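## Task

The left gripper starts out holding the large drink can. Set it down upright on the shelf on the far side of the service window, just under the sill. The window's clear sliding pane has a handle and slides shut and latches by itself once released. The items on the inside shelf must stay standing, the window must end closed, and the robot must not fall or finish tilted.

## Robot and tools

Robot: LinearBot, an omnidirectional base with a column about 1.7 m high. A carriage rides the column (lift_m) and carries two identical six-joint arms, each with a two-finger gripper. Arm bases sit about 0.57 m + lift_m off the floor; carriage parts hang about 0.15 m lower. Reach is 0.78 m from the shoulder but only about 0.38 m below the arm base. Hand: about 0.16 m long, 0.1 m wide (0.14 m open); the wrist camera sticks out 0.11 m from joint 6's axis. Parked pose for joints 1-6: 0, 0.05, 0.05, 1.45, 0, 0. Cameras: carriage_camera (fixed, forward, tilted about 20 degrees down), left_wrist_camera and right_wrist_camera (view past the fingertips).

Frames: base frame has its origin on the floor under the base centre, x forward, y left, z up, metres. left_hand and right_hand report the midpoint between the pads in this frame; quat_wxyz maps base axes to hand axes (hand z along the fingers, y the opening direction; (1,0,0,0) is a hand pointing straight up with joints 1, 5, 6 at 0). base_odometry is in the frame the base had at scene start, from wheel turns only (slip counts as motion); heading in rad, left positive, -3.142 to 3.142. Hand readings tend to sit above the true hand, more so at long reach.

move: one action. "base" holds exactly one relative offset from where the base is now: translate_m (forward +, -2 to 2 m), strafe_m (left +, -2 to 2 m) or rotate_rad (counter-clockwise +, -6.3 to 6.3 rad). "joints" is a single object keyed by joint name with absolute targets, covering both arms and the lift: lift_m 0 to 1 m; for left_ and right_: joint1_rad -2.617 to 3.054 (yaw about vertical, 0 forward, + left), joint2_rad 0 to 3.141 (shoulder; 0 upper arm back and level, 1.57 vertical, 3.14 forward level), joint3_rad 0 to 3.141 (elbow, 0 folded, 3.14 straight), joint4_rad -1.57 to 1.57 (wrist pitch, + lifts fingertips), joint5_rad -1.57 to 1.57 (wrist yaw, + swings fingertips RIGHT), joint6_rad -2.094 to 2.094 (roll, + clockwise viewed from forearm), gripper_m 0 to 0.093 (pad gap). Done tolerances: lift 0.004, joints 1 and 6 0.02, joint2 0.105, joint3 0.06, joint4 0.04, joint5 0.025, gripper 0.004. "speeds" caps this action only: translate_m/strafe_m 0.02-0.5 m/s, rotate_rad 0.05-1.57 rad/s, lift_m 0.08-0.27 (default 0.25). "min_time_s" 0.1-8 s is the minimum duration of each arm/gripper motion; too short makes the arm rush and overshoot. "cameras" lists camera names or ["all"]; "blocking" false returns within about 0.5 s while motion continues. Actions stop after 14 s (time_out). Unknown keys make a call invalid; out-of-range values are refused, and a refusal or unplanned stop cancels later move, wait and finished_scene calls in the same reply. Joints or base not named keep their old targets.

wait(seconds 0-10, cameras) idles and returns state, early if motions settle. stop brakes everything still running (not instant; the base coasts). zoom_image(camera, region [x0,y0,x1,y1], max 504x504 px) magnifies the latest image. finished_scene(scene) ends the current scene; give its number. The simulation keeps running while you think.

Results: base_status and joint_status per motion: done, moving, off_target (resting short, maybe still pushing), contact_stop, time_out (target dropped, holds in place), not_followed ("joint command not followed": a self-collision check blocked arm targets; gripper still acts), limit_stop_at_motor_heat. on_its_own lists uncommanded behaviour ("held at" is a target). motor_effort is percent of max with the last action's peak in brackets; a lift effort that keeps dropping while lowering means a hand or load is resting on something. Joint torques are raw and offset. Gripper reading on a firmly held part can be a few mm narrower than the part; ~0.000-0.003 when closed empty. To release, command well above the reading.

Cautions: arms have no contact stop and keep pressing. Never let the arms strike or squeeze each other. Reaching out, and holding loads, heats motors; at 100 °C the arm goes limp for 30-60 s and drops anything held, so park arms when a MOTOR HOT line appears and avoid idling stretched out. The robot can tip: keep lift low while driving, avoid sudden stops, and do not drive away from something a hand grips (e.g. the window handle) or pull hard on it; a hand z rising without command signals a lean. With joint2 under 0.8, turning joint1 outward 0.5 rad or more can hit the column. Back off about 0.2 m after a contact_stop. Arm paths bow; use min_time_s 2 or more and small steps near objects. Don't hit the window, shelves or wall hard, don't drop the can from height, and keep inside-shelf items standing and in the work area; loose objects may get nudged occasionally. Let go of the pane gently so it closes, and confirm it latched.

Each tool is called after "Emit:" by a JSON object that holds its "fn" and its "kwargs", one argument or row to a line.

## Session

Emit:
{"fn": "move", "kwargs": {

}}

Scene clock: 0.00 s.
Joint torques (N m): no reading
base_odometry: x=+0.000 y=+0.000 heading=+0.000
base_status: not commanded
joint_positions: lift_m=+0.430 left_joint1_rad=+0.017 left_joint2_rad=+0.604 left_joint3_rad=+0.190 left_joint4_rad=-0.391 left_joint5_rad=+0.010 left_joint6_rad=+0.027 left_gripper_m=+0.06443 right_joint1_rad=+0.000 right_joint2_rad=+0.053 right_joint3_rad=+0.031 right_joint4_rad=+1.417 right_joint5_rad=+0.021 right_joint6_rad=+0.024 right_gripper_m=+0.09396
joint_status: not commanded
motor_effort: lift_m=+26 drive_wheels=-1
left_hand: x=+0.4428 y=+0.3140 z=+1.0435 quat_wxyz=(+0.374, +0.007, +0.928, +0.004) (m; base frame)
right_hand: x=+0.2659 y=-0.3156 z=+1.4286 quat_wxyz=(+0.996, +0.012, +0.088, +0.011) (m; base frame)
pictures: carriage_camera, left_wrist_camera, right_wrist_camera

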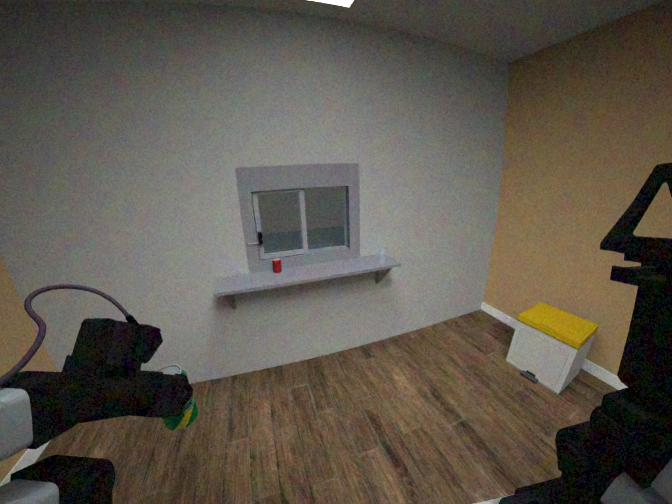

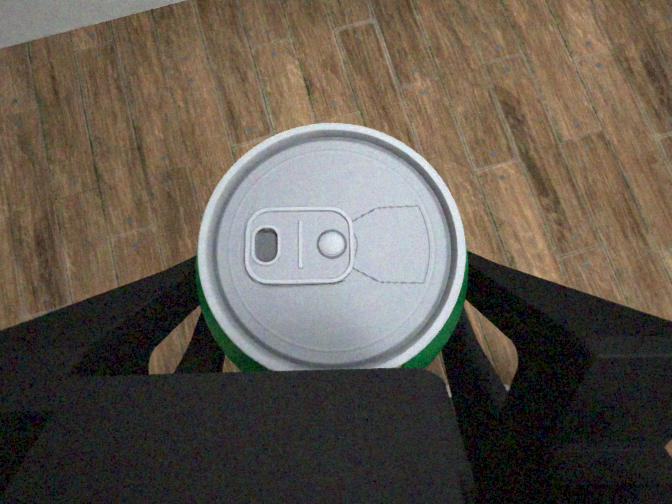

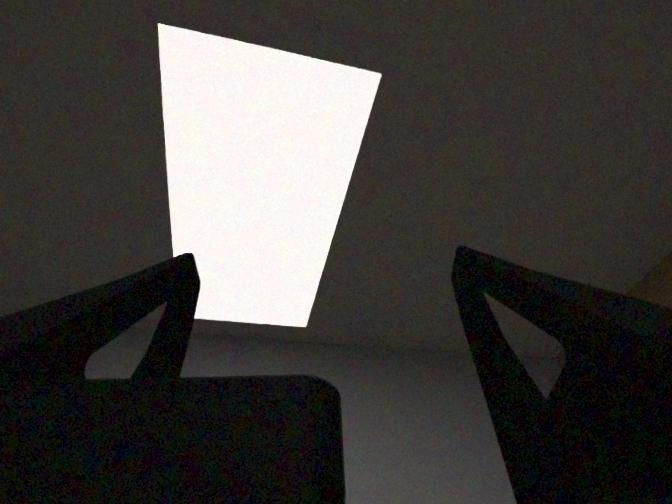

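Emit:
{"fn": "zoom_image", "kwargs": {
  "camera": "carriage_camera",
  "region": [200, 140, 420, 310]
}}

Scaled by 2.291 from the camera's 672x504 image, which has a finer 960x720 frame.

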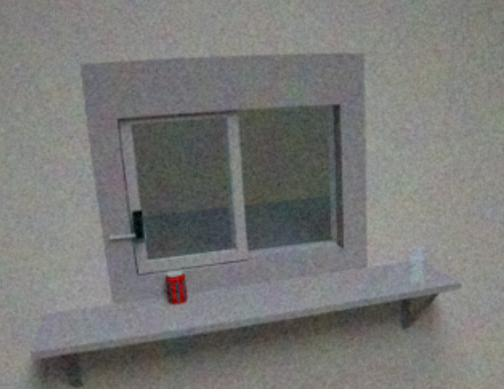

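Emit:
{"fn": "move", "kwargs": {
  "base": {"rotate_rad": 0.372},
  "speeds": {"rotate_rad": 0.5},
  "blocking": false
}}

Emit:
{"fn": "zoom_image", "kwargs": {
  "camera": "carriage_camera",
  "region": [60, 280, 280, 480]
}}

Scene clock: 48.00 s.
Joint torques (N m): left_arm=[-0.21 -0.06 7.53 2.88 -0.08 0.07] | right_arm=[-0.17 3.49 5.01 -0.26 -0.07 0]
move: moving
base_odometry: x=+0.000 y=+0.000 heading=+0.101
base_status: rotate_rad moving
joint_positions: lift_m=+0.430 left_joint1_rad=+0.017 left_joint2_rad=+0.604 left_joint3_rad=+0.190 left_joint4_rad=-0.391 left_joint5_rad=+0.010 left_joint6_rad=+0.027 left_gripper_m=+0.06443 right_joint1_rad=+0.000 right_joint2_rad=+0.053 right_joint3_rad=+0.031 right_joint4_rad=+1.417 right_joint5_rad=+0.021 right_joint6_rad=+0.024 right_gripper_m=+0.09396
joint_status: not commanded
motor_effort: lift_m=+27(27) drive_wheels=+2(7)
left_hand: x=+0.4428 y=+0.3140 z=+1.0435 quat_wxyz=(+0.374, +0.007, +0.928, +0.004) (m; base frame)
right_hand: x=+0.2659 y=-0.3156 z=+1.4286 quat_wxyz=(+0.996, +0.012, +0.088, +0.011) (m; base frame)
pictures: none

Scaled by 2.291 from the camera's 672x504 image, which has a finer 960x720 frame.
This view is cut from an older image: the scene may have changed since it was taken.

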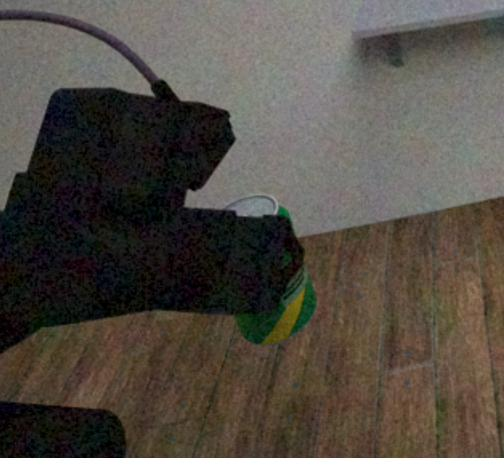

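Emit:
{"fn": "wait", "kwargs": {
  "seconds": 1.0,
  "cameras": ["carriage_camera"]
}}

Emit:
{"fn": "zoom_image", "kwargs": {
  "camera": "carriage_camera",
  "region": [220, 130, 480, 310]
}}

Scene clock: 82.43 s.
Joint torques (N m): left_arm=[-0.1 -0.1 7.39 2.92 -0.07 0.05] | right_arm=[-0.2 3.33 5.15 -0.23 -0.05 0]
earlier move: done
base_odometry: x=+0.000 y=+0.000 heading=+0.372
base_status: done
joint_positions: lift_m=+0.430 left_joint1_rad=+0.017 left_joint2_rad=+0.604 left_joint3_rad=+0.190 left_joint4_rad=-0.396 left_joint5_rad=+0.009 left_joint6_rad=+0.027 left_gripper_m=+0.06443 right_joint1_rad=+0.000 right_joint2_rad=+0.053 right_joint3_rad=+0.031 right_joint4_rad=+1.417 right_joint5_rad=+0.021 right_joint6_rad=+0.024 right_gripper_m=+0.09396
joint_status: not commanded
motor_effort: lift_m=+25(27) drive_wheels=+1(7)
left_hand: x=+0.4419 y=+0.3140 z=+1.0427 quat_wxyz=(+0.371, +0.007, +0.928, +0.004) (m; base frame)
right_hand: x=+0.2660 y=-0.3156 z=+1.4286 quat_wxyz=(+0.996, +0.012, +0.088, +0.011) (m; base frame)
wait: 0.00 of 1 s (the move ended)
pictures: carriage_camera

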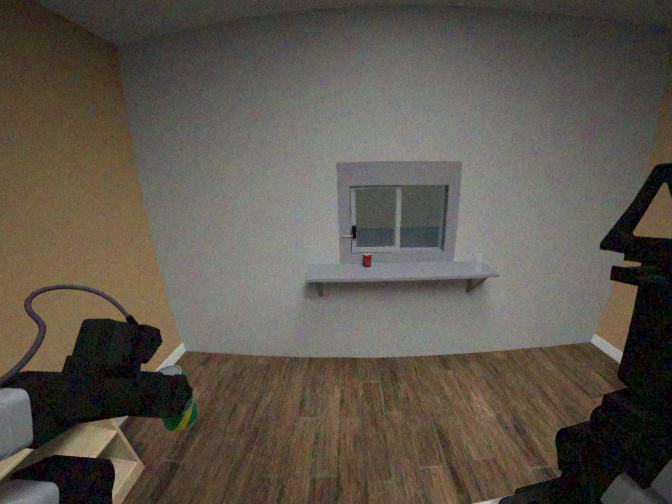

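Scaled by 1.938 from the camera's 672x504 image, which has a finer 960x720 frame.

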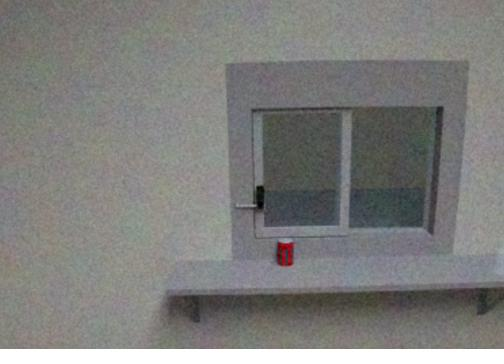

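Emit:
{"fn": "move", "kwargs": {
  "base": {"translate_m": 0.55},
  "joints": {"lift_m": 0.45, "right_joint1_rad": 0.5, "right_joint2_rad": 1.4346, "right_joint3_rad": 0.21, "right_joint4_rad": 0.897, "right_joint5_rad": 0.25, "right_joint6_rad": 0.0, "right_gripper_m": 0.088},
  "speeds": {"translate_m": 0.3},
  "min_time_s": 2.5,
  "cameras": ["all"]
}}

Emit:
{"fn": "zoom_image", "kwargs": {
  "camera": "carriage_camera",
  "region": [220, 130, 560, 370]
}}

Scene clock: 107.07 s.
Joint torques (N m): left_arm=[-0.2 -0.09 8.05 2.91 -0.05 0.06] | right_arm=[0.68 -2.14 6.54 2.11 0.11 -0.08]
move: done
base_odometry: x=+0.512 y=+0.200 heading=+0.372
base_status: done
joint_positions: lift_m=+0.450 left_joint1_rad=+0.017 left_joint2_rad=+0.604 left_joint3_rad=+0.184 left_joint4_rad=-0.397 left_joint5_rad=+0.009 left_joint6_rad=+0.027 left_gripper_m=+0.06443 right_joint1_rad=+0.490 right_joint2_rad=+1.426 right_joint3_rad=+0.187 right_joint4_rad=+0.899 right_joint5_rad=+0.242 right_joint6_rad=+0.009 right_gripper_m=+0.08807
joint_status: all done
motor_effort: lift_m=+28(29) drive_wheels=-5(11)
left_hand: x=+0.4403 y=+0.3140 z=+1.0601 quat_wxyz=(+0.368, +0.007, +0.930, +0.004) (m; base frame)
right_hand: x=+0.5459 y=-0.1852 z=+1.1040 quat_wxyz=(+0.579, -0.125, +0.804, +0.046) (m; base frame)
pictures: carriage_camera, left_wrist_camera, right_wrist_camera

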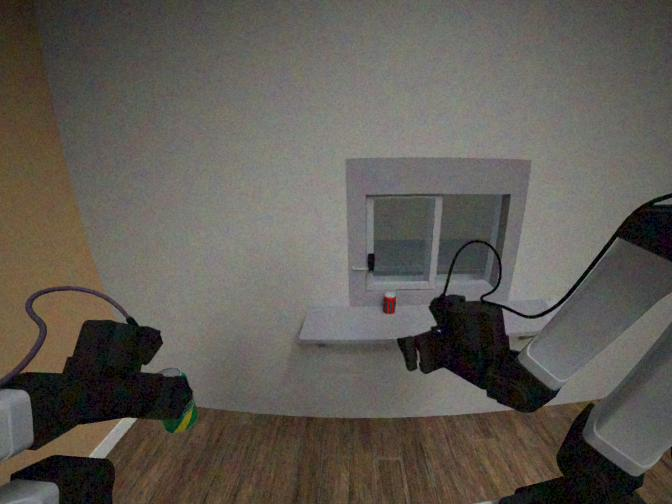

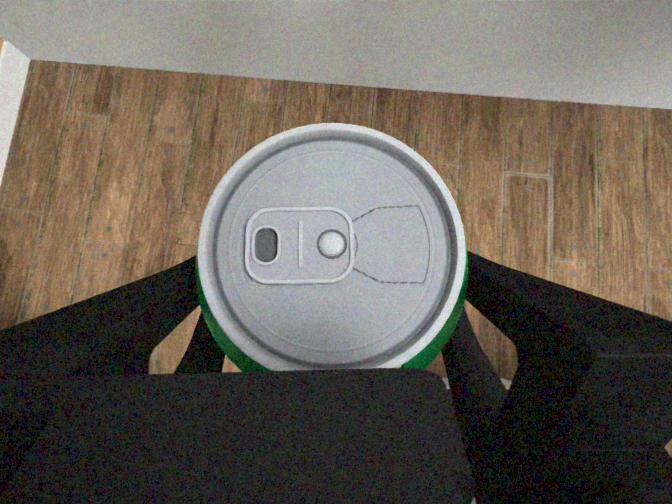

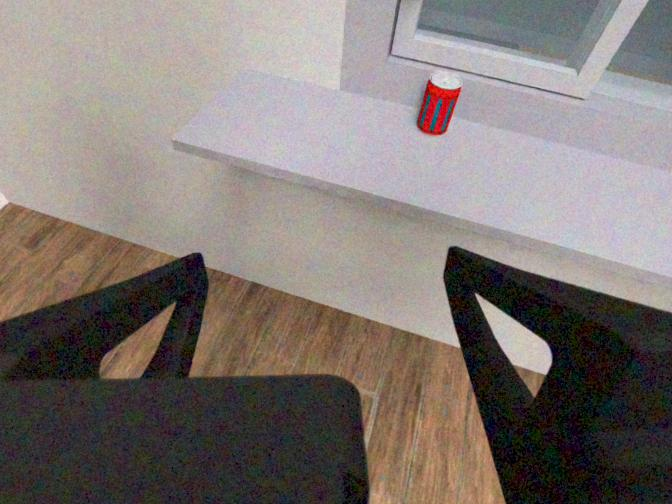

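Scaled by 1.482 from the camera's 672x504 image, which has a finer 960x720 frame.

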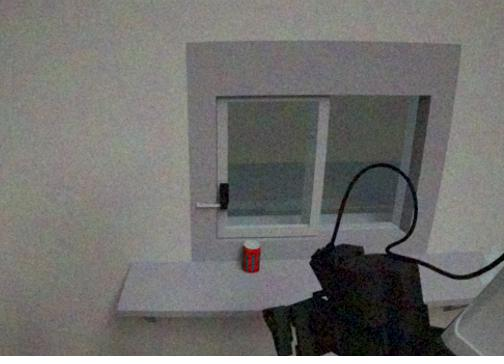

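Emit:
{"fn": "zoom_image", "kwargs": {
  "camera": "carriage_camera",
  "region": [290, 285, 420, 355]
}}

Emit:
{"fn": "zoom_image", "kwargs": {
  "camera": "carriage_camera",
  "region": [490, 280, 620, 350]
}}

Emit:
{"fn": "zoom_image", "kwargs": {
  "camera": "carriage_camera",
  "region": [335, 230, 465, 310]
}}

Scaled by 3.877 from the camera's 672x504 image, which has a finer 960x720 frame.

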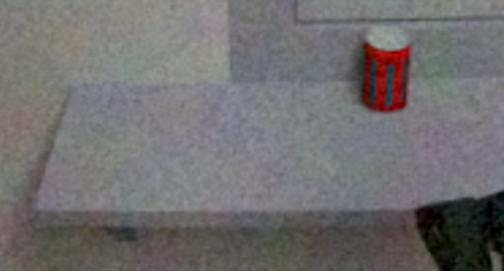

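Scaled by 3.877 from the camera's 672x504 image, which has a finer 960x720 frame.

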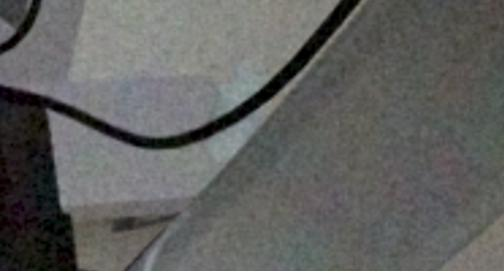

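Scaled by 3.877 from the camera's 672x504 image, which has a finer 960x720 frame.

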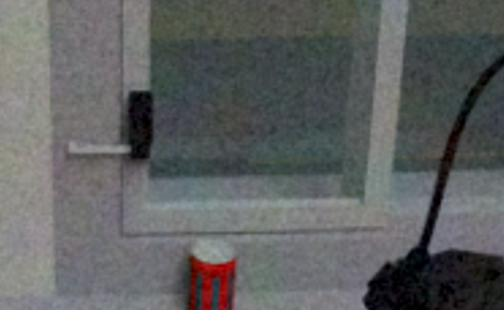

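Emit:
{"fn": "move", "kwargs": {
  "base": {"rotate_rad": -0.026},
  "speeds": {"rotate_rad": 0.3},
  "cameras": []
}}

Emit:
{"fn": "move", "kwargs": {
  "base": {"translate_m": 0.30},
  "speeds": {"translate_m": 0.25},
  "cameras": ["all"]
}}

Emit:
{"fn": "zoom_image", "kwargs": {
  "camera": "carriage_camera",
  "region": [240, 320, 440, 440]
}}

Emit:
{"fn": "zoom_image", "kwargs": {
  "camera": "carriage_camera",
  "region": [330, 180, 620, 380]
}}

Scene clock: 185.87 s.
Joint torques (N m): left_arm=[-0.09 -0.08 8.05 2.92 -0.09 0.06] | right_arm=[0.69 -2.17 6.52 2.12 0.1 -0.08]
move: done
base_odometry: x=+0.512 y=+0.200 heading=+0.347
base_status: done
joint_positions: lift_m=+0.450 left_joint1_rad=+0.017 left_joint2_rad=+0.604 left_joint3_rad=+0.184 left_joint4_rad=-0.397 left_joint5_rad=+0.010 left_joint6_rad=+0.027 left_gripper_m=+0.06443 right_joint1_rad=+0.490 right_joint2_rad=+1.426 right_joint3_rad=+0.187 right_joint4_rad=+0.898 right_joint5_rad=+0.244 right_joint6_rad=+0.009 right_gripper_m=+0.08807
joint_status: not commanded
motor_effort: lift_m=+25(28) drive_wheels=-5(9)
left_hand: x=+0.4403 y=+0.3139 z=+1.0600 quat_wxyz=(+0.368, +0.007, +0.930, +0.004) (m; base frame)
right_hand: x=+0.5460 y=-0.1855 z=+1.1040 quat_wxyz=(+0.579, -0.125, +0.804, +0.045) (m; base frame)
pictures: none
No camera images: "cameras" was empty.

Scene clock: 188.43 s.
Joint torques (N m): left_arm=[-0.08 -0.14 8.03 2.92 -0.09 0.05] | right_arm=[0.68 -2.17 6.52 2.15 0.09 -0.08]
move: done
base_odometry: x=+0.795 y=+0.302 heading=+0.346
base_status: done
joint_positions: lift_m=+0.450 left_joint1_rad=+0.017 left_joint2_rad=+0.604 left_joint3_rad=+0.184 left_joint4_rad=-0.398 left_joint5_rad=+0.010 left_joint6_rad=+0.027 left_gripper_m=+0.06443 right_joint1_rad=+0.490 right_joint2_rad=+1.426 right_joint3_rad=+0.187 right_joint4_rad=+0.897 right_joint5_rad=+0.244 right_joint6_rad=+0.009 right_gripper_m=+0.08807
joint_status: not commanded
motor_effort: lift_m=+27(28) drive_wheels=-4(12)
left_hand: x=+0.4402 y=+0.3139 z=+1.0599 quat_wxyz=(+0.367, +0.007, +0.930, +0.004) (m; base frame)
right_hand: x=+0.5459 y=-0.1855 z=+1.1038 quat_wxyz=(+0.579, -0.125, +0.804, +0.045) (m; base frame)
pictures: carriage_camera, left_wrist_camera, right_wrist_camera

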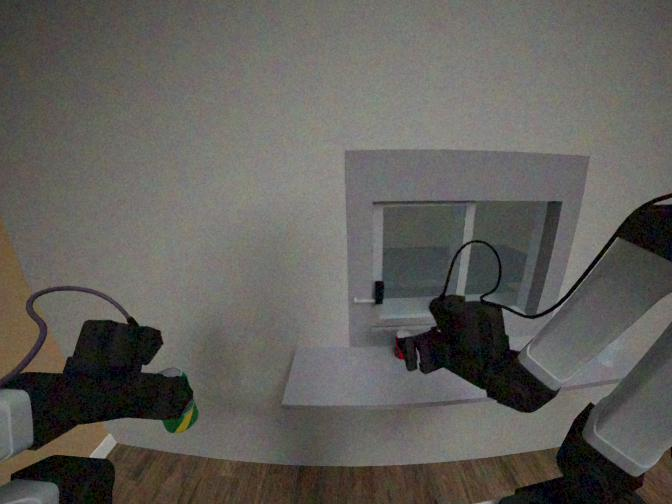

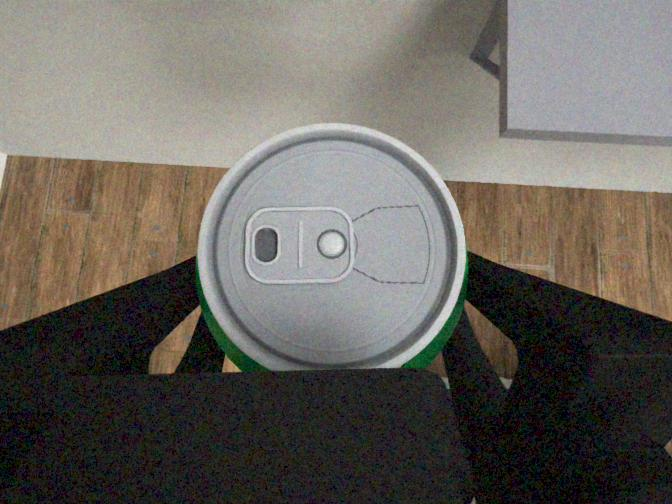

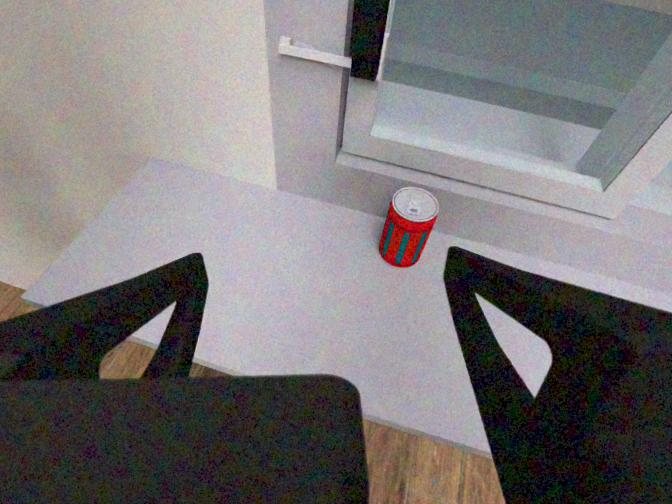

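Scaled by 2.520 from the camera's 672x504 image, which has a finer 960x720 frame.

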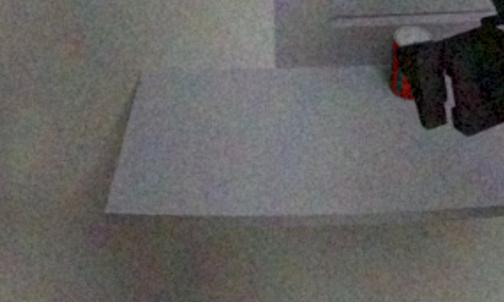

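Scaled by 1.738 from the camera's 672x504 image, which has a finer 960x720 frame.

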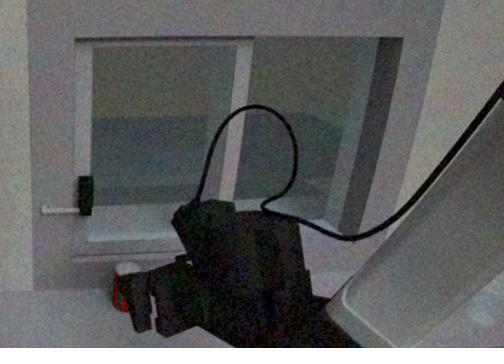

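Emit:
{"fn": "zoom_image", "kwargs": {
  "camera": "right_wrist_camera",
  "region": [0, 140, 340, 400]
}}

Emit:
{"fn": "zoom_image", "kwargs": {
  "camera": "right_wrist_camera",
  "region": [332, 140, 672, 400]
}}

Emit:
{"fn": "zoom_image", "kwargs": {
  "camera": "right_wrist_camera",
  "region": [270, 0, 450, 200]
}}

Scaled by 1.482 from the camera's 672x504 image, which has a finer 960x720 frame.

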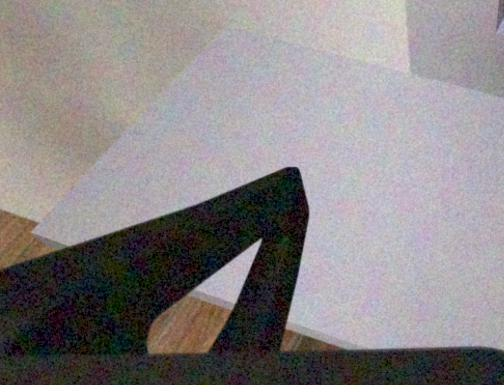

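Scaled by 1.482 from the camera's 672x504 image, which has a finer 960x720 frame.

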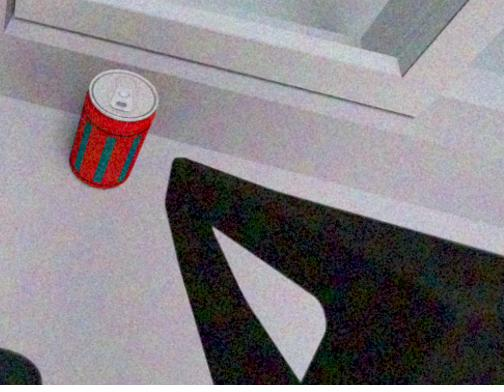

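Scaled by 2.520 from the camera's 672x504 image, which has a finer 960x720 frame.

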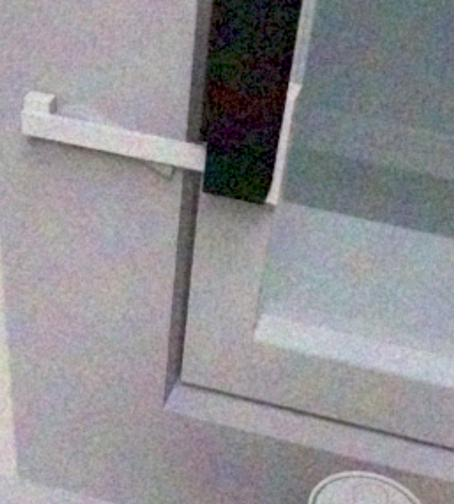

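Emit:
{"fn": "move", "kwargs": {
  "base": {"rotate_rad": -0.030},
  "speeds": {"rotate_rad": 0.3},
  "cameras": []
}}

Emit:
{"fn": "move", "kwargs": {
  "base": {"strafe_m": -0.022},
  "speeds": {"strafe_m": 0.1},
  "cameras": []
}}

Emit:
{"fn": "move", "kwargs": {
  "base": {"translate_m": 0.15},
  "speeds": {"translate_m": 0.2},
  "cameras": ["all"]
}}

Emit:
{"fn": "zoom_image", "kwargs": {
  "camera": "right_wrist_camera",
  "region": [0, 100, 340, 360]
}}

Emit:
{"fn": "zoom_image", "kwargs": {
  "camera": "right_wrist_camera",
  "region": [332, 100, 672, 360]
}}

Scene clock: 285.23 s.
Joint torques (N m): left_arm=[-0.24 0.02 7.87 2.91 -0.1 0.07] | right_arm=[0.66 -2.18 6.49 2.13 0.08 -0.08]
move: done
base_odometry: x=+0.795 y=+0.302 heading=+0.317
base_status: done
joint_positions: lift_m=+0.450 left_joint1_rad=+0.017 left_joint2_rad=+0.604 left_joint3_rad=+0.184 left_joint4_rad=-0.397 left_joint5_rad=+0.010 left_joint6_rad=+0.027 left_gripper_m=+0.06443 right_joint1_rad=+0.490 right_joint2_rad=+1.426 right_joint3_rad=+0.187 right_joint4_rad=+0.896 right_joint5_rad=+0.245 right_joint6_rad=+0.009 right_gripper_m=+0.08807
joint_status: not commanded
motor_effort: lift_m=+25(28) drive_wheels=-5(7)
left_hand: x=+0.4403 y=+0.3139 z=+1.0600 quat_wxyz=(+0.368, +0.007, +0.930, +0.004) (m; base frame)
right_hand: x=+0.5459 y=-0.1857 z=+1.1037 quat_wxyz=(+0.579, -0.125, +0.805, +0.044) (m; base frame)
pictures: none
No camera images: "cameras" was empty.

Scene clock: 286.13 s.
Joint torques (N m): left_arm=[-0.21 -0.1 8.05 2.95 -0.1 0.09] | right_arm=[0.68 -1.99 6.34 2.14 0.07 -0.08]
move: done
base_odometry: x=+0.802 y=+0.281 heading=+0.317
base_status: done
joint_positions: lift_m=+0.450 left_joint1_rad=+0.017 left_joint2_rad=+0.604 left_joint3_rad=+0.184 left_joint4_rad=-0.397 left_joint5_rad=+0.010 left_joint6_rad=+0.027 left_gripper_m=+0.06443 right_joint1_rad=+0.490 right_joint2_rad=+1.426 right_joint3_rad=+0.187 right_joint4_rad=+0.896 right_joint5_rad=+0.246 right_joint6_rad=+0.009 right_gripper_m=+0.08807
joint_status: not commanded
motor_effort: lift_m=+24(27) drive_wheels=-4(5)
left_hand: x=+0.4403 y=+0.3138 z=+1.0600 quat_wxyz=(+0.368, +0.007, +0.930, +0.003) (m; base frame)
right_hand: x=+0.5460 y=-0.1859 z=+1.1037 quat_wxyz=(+0.579, -0.125, +0.805, +0.044) (m; base frame)
pictures: none
No camera images: "cameras" was empty.

Scene clock: 288.07 s.
Joint torques (N m): left_arm=[-0.14 -0.06 8.08 2.93 -0.1 0.09] | right_arm=[0.66 -2.17 6.48 2.14 0.08 -0.07]
move: done
base_odometry: x=+0.944 y=+0.328 heading=+0.317
base_status: done
joint_positions: lift_m=+0.450 left_joint1_rad=+0.017 left_joint2_rad=+0.604 left_joint3_rad=+0.184 left_joint4_rad=-0.397 left_joint5_rad=+0.010 left_joint6_rad=+0.027 left_gripper_m=+0.06443 right_joint1_rad=+0.490 right_joint2_rad=+1.426 right_joint3_rad=+0.187 right_joint4_rad=+0.896 right_joint5_rad=+0.246 right_joint6_rad=+0.009 right_gripper_m=+0.08807
joint_status: not commanded
motor_effort: lift_m=+26(28) drive_wheels=-3(8)
left_hand: x=+0.4403 y=+0.3138 z=+1.0600 quat_wxyz=(+0.368, +0.007, +0.930, +0.003) (m; base frame)
right_hand: x=+0.5459 y=-0.1859 z=+1.1036 quat_wxyz=(+0.579, -0.125, +0.805, +0.044) (m; base frame)
pictures: carriage_camera, left_wrist_camera, right_wrist_camera

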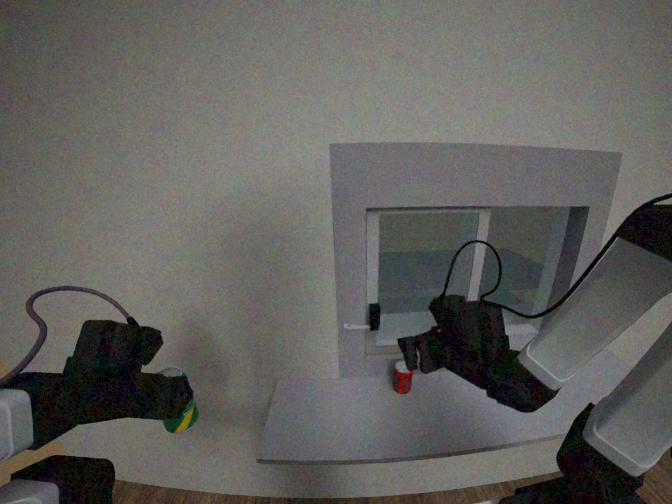

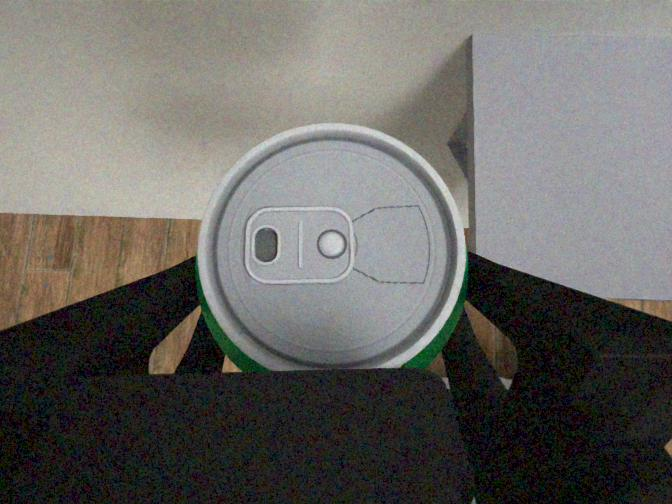

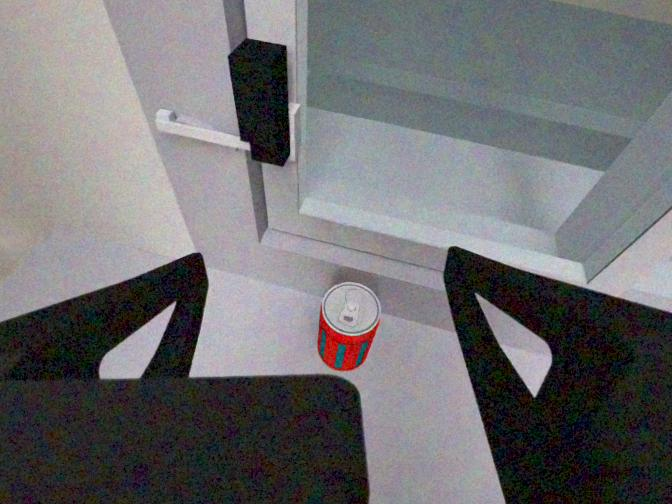

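Scaled by 1.482 from the camera's 672x504 image, which has a finer 960x720 frame.

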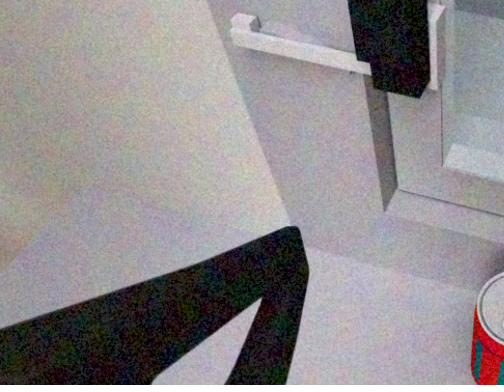

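Scaled by 1.482 from the camera's 672x504 image, which has a finer 960x720 frame.

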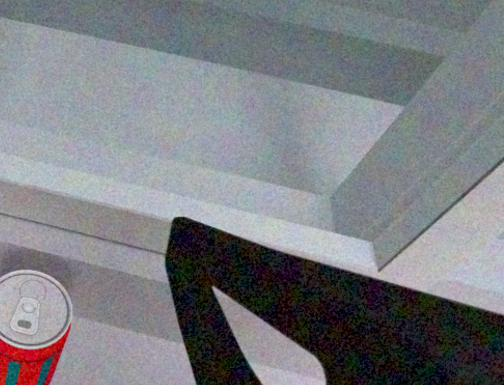

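Emit:
{"fn": "move", "kwargs": {
  "base": {"translate_m": 0.047},
  "speeds": {"translate_m": 0.15},
  "cameras": ["right_wrist_camera"]
}}

Emit:
{"fn": "move", "kwargs": {
  "joints": {"right_joint1_rad": 0.765, "right_joint2_rad": 1.869, "right_joint3_rad": 0.581, "right_joint4_rad": 0.965, "right_joint5_rad": 0.66, "right_joint6_rad": 0.21, "right_gripper_m": 0.09},
  "min_time_s": 1.5,
  "cameras": ["right_wrist_camera", "carriage_camera"]
}}

Emit:
{"fn": "zoom_image", "kwargs": {
  "camera": "right_wrist_camera",
  "region": [100, 100, 500, 400]
}}

Scene clock: 325.23 s.
Joint torques (N m): left_arm=[-0.12 -0.08 8.06 2.93 -0.07 0.05] | right_arm=[0.68 -2.14 6.49 2.14 0.08 -0.07]
move: done
base_odometry: x=+0.989 y=+0.342 heading=+0.317
base_status: done
joint_positions: lift_m=+0.450 left_joint1_rad=+0.017 left_joint2_rad=+0.604 left_joint3_rad=+0.184 left_joint4_rad=-0.397 left_joint5_rad=+0.010 left_joint6_rad=+0.027 left_gripper_m=+0.06443 right_joint1_rad=+0.490 right_joint2_rad=+1.426 right_joint3_rad=+0.187 right_joint4_rad=+0.896 right_joint5_rad=+0.246 right_joint6_rad=+0.009 right_gripper_m=+0.08807
joint_status: not commanded
motor_effort: lift_m=+22(29) drive_wheels=-3(8)
left_hand: x=+0.4403 y=+0.3138 z=+1.0601 quat_wxyz=(+0.368, +0.007, +0.930, +0.003) (m; base frame)
right_hand: x=+0.5459 y=-0.1859 z=+1.1035 quat_wxyz=(+0.578, -0.125, +0.805, +0.044) (m; base frame)
pictures: right_wrist_camera

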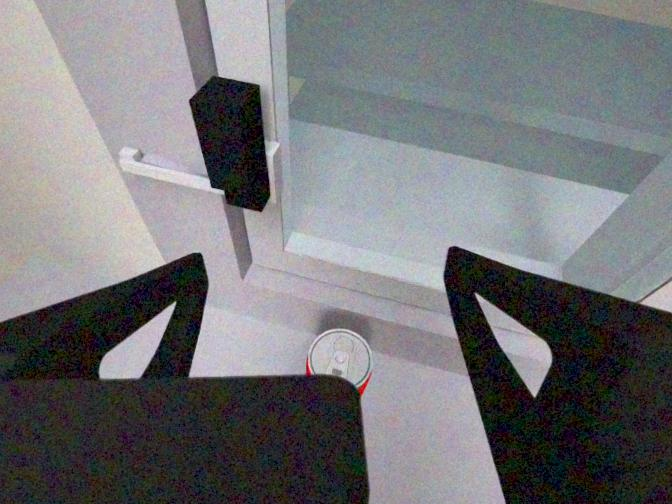

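Scene clock: 327.07 s.
Joint torques (N m): left_arm=[-0.21 -0.02 8.13 2.94 -0.08 0.06] | right_arm=[0.57 -4.68 6.17 2.17 0.28 0.05]
move: done
base_odometry: x=+0.989 y=+0.342 heading=+0.317
base_status: not commanded
joint_positions: lift_m=+0.450 left_joint1_rad=+0.017 left_joint2_rad=+0.604 left_joint3_rad=+0.184 left_joint4_rad=-0.397 left_joint5_rad=+0.010 left_joint6_rad=+0.027 left_gripper_m=+0.06443 right_joint1_rad=+0.757 right_joint2_rad=+1.856 right_joint3_rad=+0.558 right_joint4_rad=+0.950 right_joint5_rad=+0.650 right_joint6_rad=+0.200 right_gripper_m=+0.08993
joint_status: all done
motor_effort: lift_m=+24(27) drive_wheels=-3(3)
left_hand: x=+0.4403 y=+0.3138 z=+1.0601 quat_wxyz=(+0.368, +0.007, +0.930, +0.003) (m; base frame)
right_hand: x=+0.5959 y=-0.1016 z=+1.0973 quat_wxyz=(+0.603, -0.037, +0.796, +0.018) (m; base frame)
pictures: carriage_camera, right_wrist_camera

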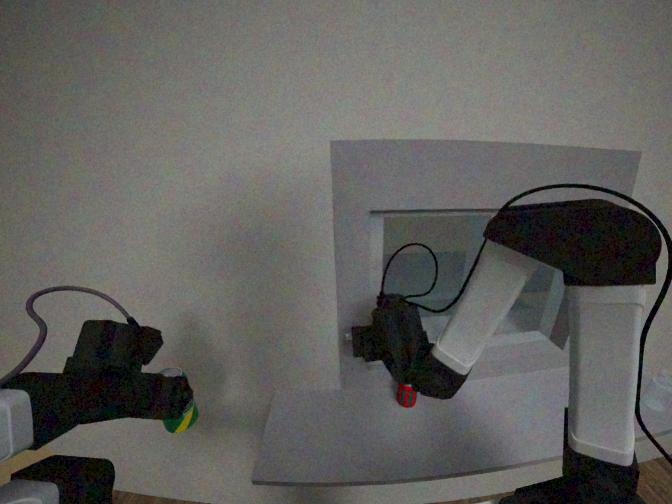

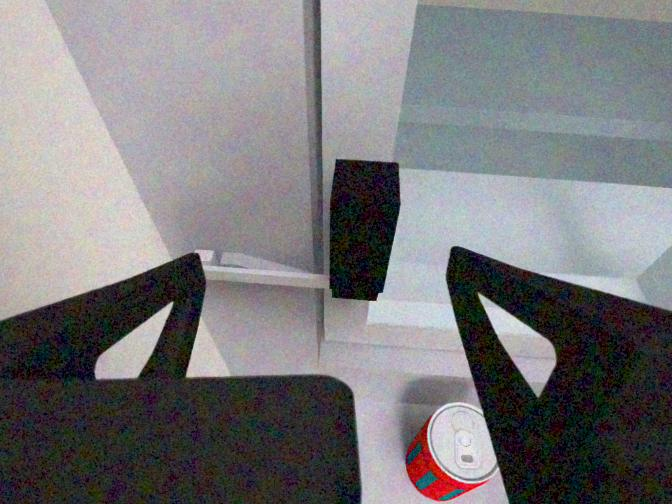

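Scaled by 1.260 from the camera's 672x504 image, which has a finer 960x720 frame.

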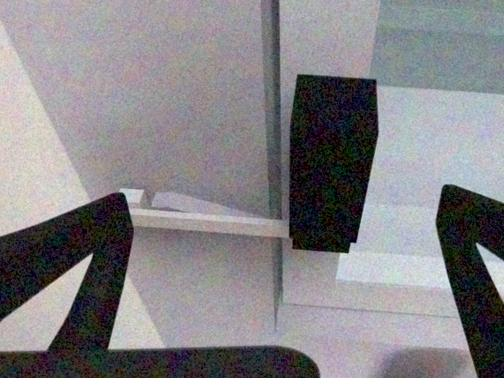

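Emit:
{"fn": "move", "kwargs": {
  "joints": {"right_joint1_rad": 0.674, "right_joint2_rad": 1.988, "right_joint3_rad": 0.715, "right_joint4_rad": 0.950, "right_joint5_rad": 0.66, "right_joint6_rad": 0.21},
  "min_time_s": 1.2,
  "cameras": ["all"]
}}

Emit:
{"fn": "zoom_image", "kwargs": {
  "camera": "left_wrist_camera",
  "region": [170, 100, 500, 400]
}}

Emit:
{"fn": "zoom_image", "kwargs": {
  "camera": "carriage_camera",
  "region": [110, 340, 240, 460]
}}

Scene clock: 402.77 s.
Joint torques (N m): left_arm=[-0.1 -0.12 8.12 2.92 -0.07 0.08] | right_arm=[-0.92 -5.45 6.27 1.99 0.19 0.1]
move: done
base_odometry: x=+0.989 y=+0.342 heading=+0.317
base_status: not commanded
joint_positions: lift_m=+0.450 left_joint1_rad=+0.017 left_joint2_rad=+0.604 left_joint3_rad=+0.184 left_joint4_rad=-0.397 left_joint5_rad=+0.010 left_joint6_rad=+0.027 left_gripper_m=+0.06443 right_joint1_rad=+0.683 right_joint2_rad=+1.974 right_joint3_rad=+0.691 right_joint4_rad=+0.950 right_joint5_rad=+0.652 right_joint6_rad=+0.201 right_gripper_m=+0.08993
joint_status: all done
motor_effort: lift_m=+25(28) drive_wheels=-3(3)
left_hand: x=+0.4403 y=+0.3138 z=+1.0601 quat_wxyz=(+0.368, +0.007, +0.930, +0.003) (m; base frame)
right_hand: x=+0.6366 y=-0.1092 z=+1.0919 quat_wxyz=(+0.608, -0.003, +0.794, -0.001) (m; base frame)
pictures: carriage_camera, left_wrist_camera, right_wrist_camera

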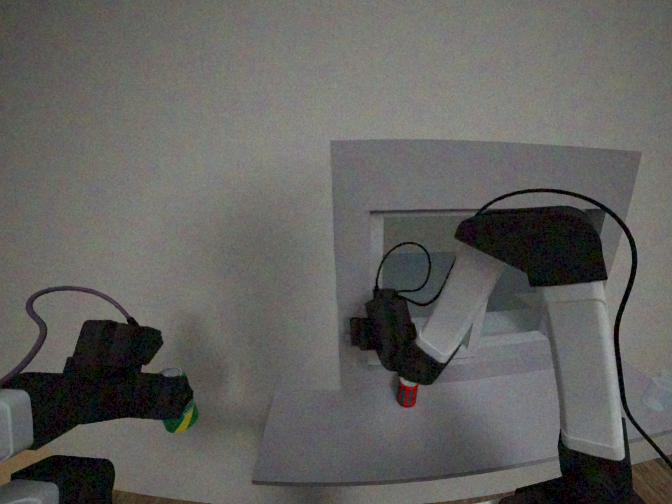

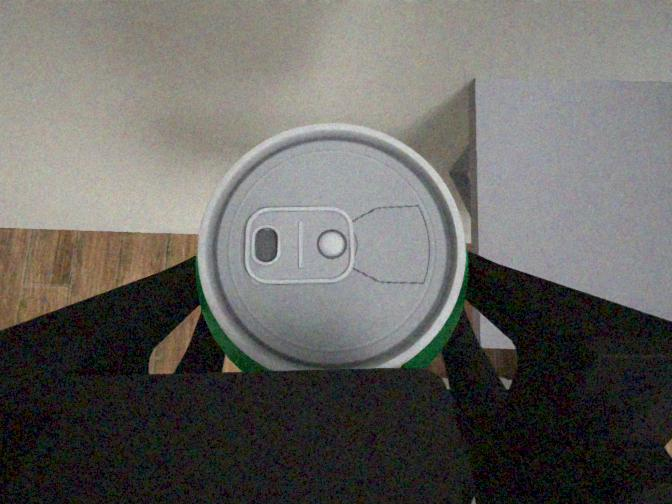

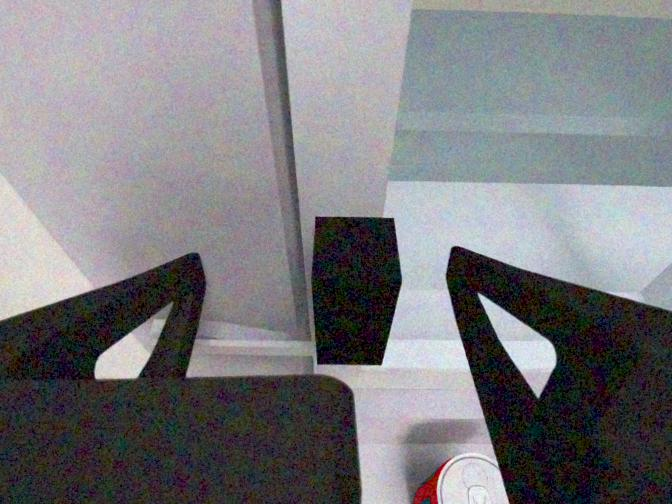

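Scaled by 1.527 from the camera's 672x504 image, which has a finer 960x720 frame.

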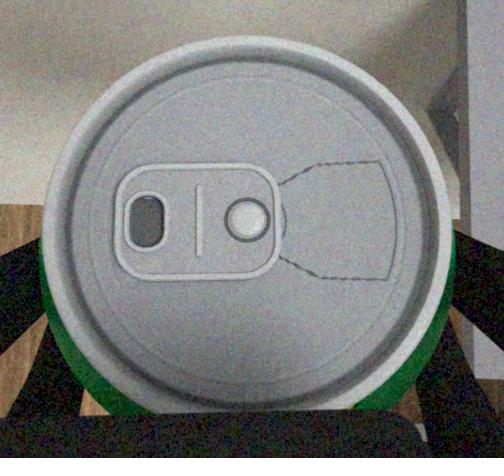

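Scaled by 3.877 from the camera's 672x504 image, which has a finer 960x720 frame.

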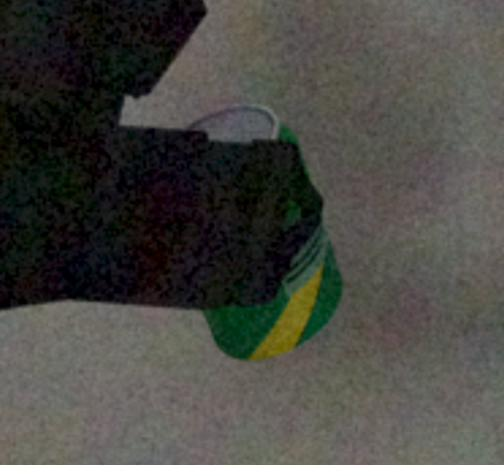

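Emit:
{"fn": "move", "kwargs": {
  "joints": {"right_gripper_m": 0.058},
  "min_time_s": 0.6,
  "cameras": []
}}

Emit:
{"fn": "move", "kwargs": {
  "base": {"strafe_m": -0.08},
  "speeds": {"strafe_m": 0.05},
  "cameras": ["right_wrist_camera"]
}}

Emit:
{"fn": "zoom_image", "kwargs": {
  "camera": "right_wrist_camera",
  "region": [100, 150, 500, 450]
}}

Scene clock: 429.47 s.
Joint torques (N m): left_arm=[-0.17 -0.08 8.12 2.91 -0.1 0.06] | right_arm=[-0.91 -5.45 6.27 1.99 0.19 0.09]
move: done
base_odometry: x=+0.989 y=+0.342 heading=+0.317
base_status: not commanded
joint_positions: lift_m=+0.450 left_joint1_rad=+0.017 left_joint2_rad=+0.604 left_joint3_rad=+0.184 left_joint4_rad=-0.397 left_joint5_rad=+0.010 left_joint6_rad=+0.027 left_gripper_m=+0.06443 right_joint1_rad=+0.683 right_joint2_rad=+1.974 right_joint3_rad=+0.691 right_joint4_rad=+0.950 right_joint5_rad=+0.652 right_joint6_rad=+0.201 right_gripper_m=+0.05807
joint_status: all done
motor_effort: lift_m=+23(28) drive_wheels=-3(3)
left_hand: x=+0.4403 y=+0.3138 z=+1.0601 quat_wxyz=(+0.368, +0.007, +0.930, +0.003) (m; base frame)
right_hand: x=+0.6366 y=-0.1092 z=+1.0919 quat_wxyz=(+0.608, -0.003, +0.794, -0.001) (m; base frame)
pictures: none
No camera images: "cameras" was empty.

Scene clock: 431.57 s.
Joint torques (N m): left_arm=[-0.1 -0.03 8.06 2.91 -0.09 0.07] | right_arm=[-0.84 -5.5 5.76 2.01 0.35 0.01]
move: done
base_odometry: x=+1.014 y=+0.266 heading=+0.317
base_status: done
joint_positions: lift_m=+0.450 left_joint1_rad=+0.017 left_joint2_rad=+0.604 left_joint3_rad=+0.184 left_joint4_rad=-0.397 left_joint5_rad=+0.010 left_joint6_rad=+0.027 left_gripper_m=+0.06443 right_joint1_rad=+0.683 right_joint2_rad=+1.974 right_joint3_rad=+0.697 right_joint4_rad=+0.952 right_joint5_rad=+0.643 right_joint6_rad=+0.204 right_gripper_m=+0.05807
joint_status: not commanded
motor_effort: lift_m=+25(28) drive_wheels=-2(6)
left_hand: x=+0.4403 y=+0.3138 z=+1.0601 quat_wxyz=(+0.368, +0.007, +0.930, +0.003) (m; base frame)
right_hand: x=+0.6379 y=-0.1065 z=+1.0939 quat_wxyz=(+0.610, -0.003, +0.792, +0.005) (m; base frame)
pictures: right_wrist_camera

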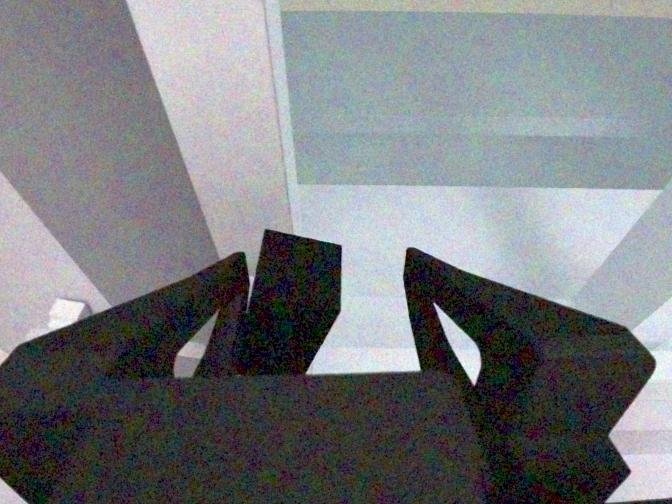

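Scaled by 1.260 from the camera's 672x504 image, which has a finer 960x720 frame.

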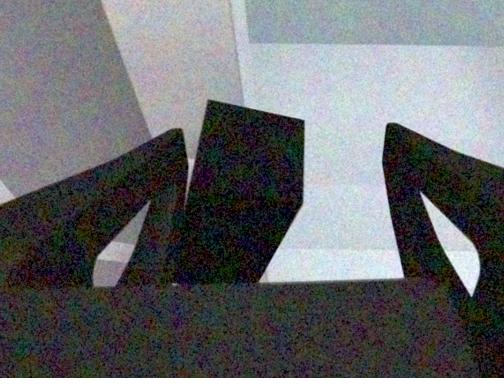

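Emit:
{"fn": "move", "kwargs": {
  "joints": {"right_joint1_rad": 0.674, "right_joint2_rad": 2.031, "right_joint3_rad": 0.715, "right_joint4_rad": 0.990, "right_joint5_rad": 0.66, "right_joint6_rad": 0.21},
  "min_time_s": 1.0,
  "cameras": ["right_wrist_camera"]
}}

Emit:
{"fn": "move", "kwargs": {
  "base": {"strafe_m": -0.244},
  "speeds": {"strafe_m": 0.06},
  "cameras": ["right_wrist_camera", "carriage_camera", "left_wrist_camera"]
}}

Scene clock: 456.17 s.
Joint torques (N m): left_arm=[-0.28 -0.03 8.08 2.9 -0.09 0.04] | right_arm=[-0.91 -5.37 5.65 1.97 0.3 0.06]
move: done
base_odometry: x=+1.014 y=+0.266 heading=+0.317
base_status: not commanded
joint_positions: lift_m=+0.450 left_joint1_rad=+0.017 left_joint2_rad=+0.604 left_joint3_rad=+0.184 left_joint4_rad=-0.397 left_joint5_rad=+0.010 left_joint6_rad=+0.027 left_gripper_m=+0.06443 right_joint1_rad=+0.683 right_joint2_rad=+2.013 right_joint3_rad=+0.697 right_joint4_rad=+0.993 right_joint5_rad=+0.641 right_joint6_rad=+0.204 right_gripper_m=+0.05807
joint_status: all done
motor_effort: lift_m=+27(28) drive_wheels=-2(2)
left_hand: x=+0.4403 y=+0.3138 z=+1.0601 quat_wxyz=(+0.368, +0.007, +0.930, +0.003) (m; base frame)
right_hand: x=+0.6386 y=-0.1055 z=+1.0849 quat_wxyz=(+0.610, -0.004, +0.792, +0.007) (m; base frame)
pictures: right_wrist_camera

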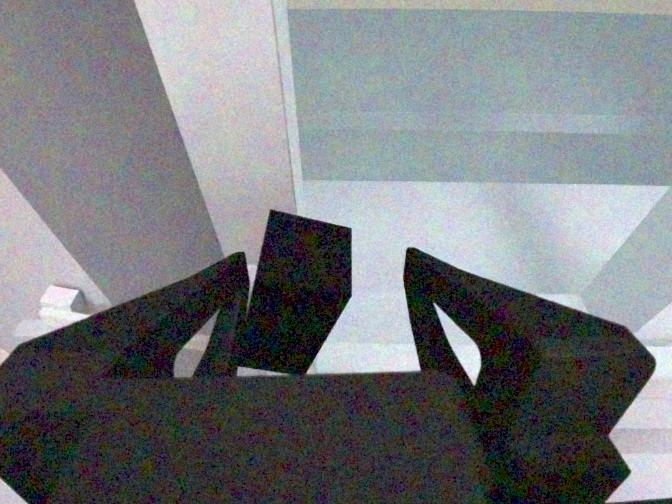

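Scene clock: 460.77 s.
Joint torques (N m): left_arm=[-0.14 -0.02 8.01 2.9 -0.08 0.05] | right_arm=[-1.11 -5.41 5.39 1.92 0.16 0.06]
move: done
base_odometry: x=+1.090 y=+0.035 heading=+0.317
base_status: done
joint_positions: lift_m=+0.450 left_joint1_rad=+0.017 left_joint2_rad=+0.604 left_joint3_rad=+0.184 left_joint4_rad=-0.397 left_joint5_rad=+0.010 left_joint6_rad=+0.027 left_gripper_m=+0.06443 right_joint1_rad=+0.685 right_joint2_rad=+2.013 right_joint3_rad=+0.700 right_joint4_rad=+0.996 right_joint5_rad=+0.658 right_joint6_rad=+0.205 right_gripper_m=+0.05807
joint_status: not commanded
motor_effort: lift_m=+24(29) drive_wheels=-2(7)
left_hand: x=+0.4403 y=+0.3139 z=+1.0601 quat_wxyz=(+0.368, +0.007, +0.930, +0.003) (m; base frame)
right_hand: x=+0.6392 y=-0.1068 z=+1.0871 quat_wxyz=(+0.614, +0.002, +0.790, +0.003) (m; base frame)
pictures: carriage_camera, left_wrist_camera, right_wrist_camera

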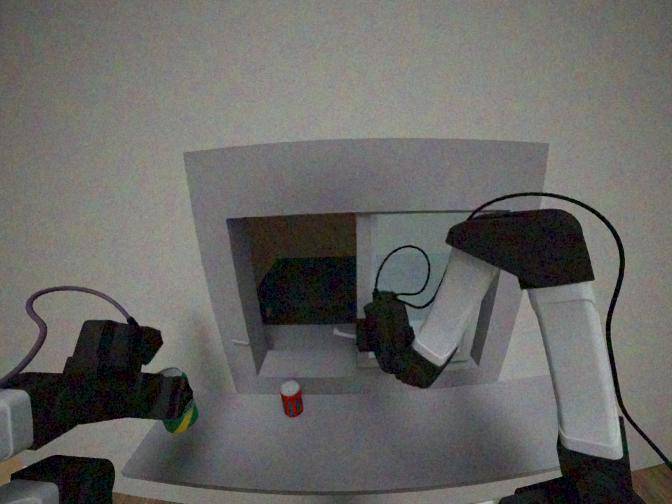

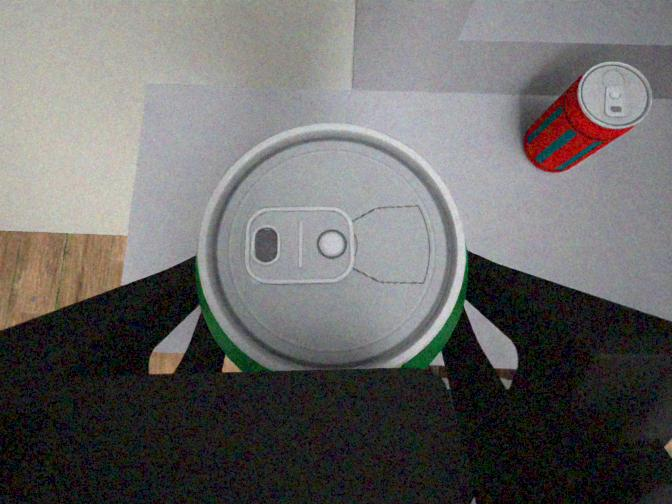

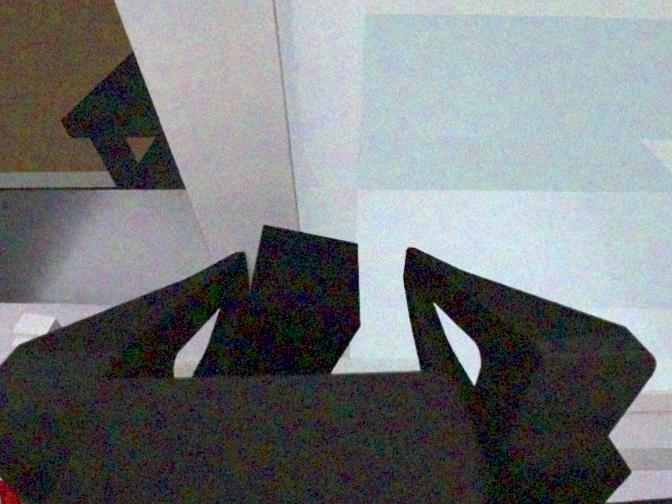

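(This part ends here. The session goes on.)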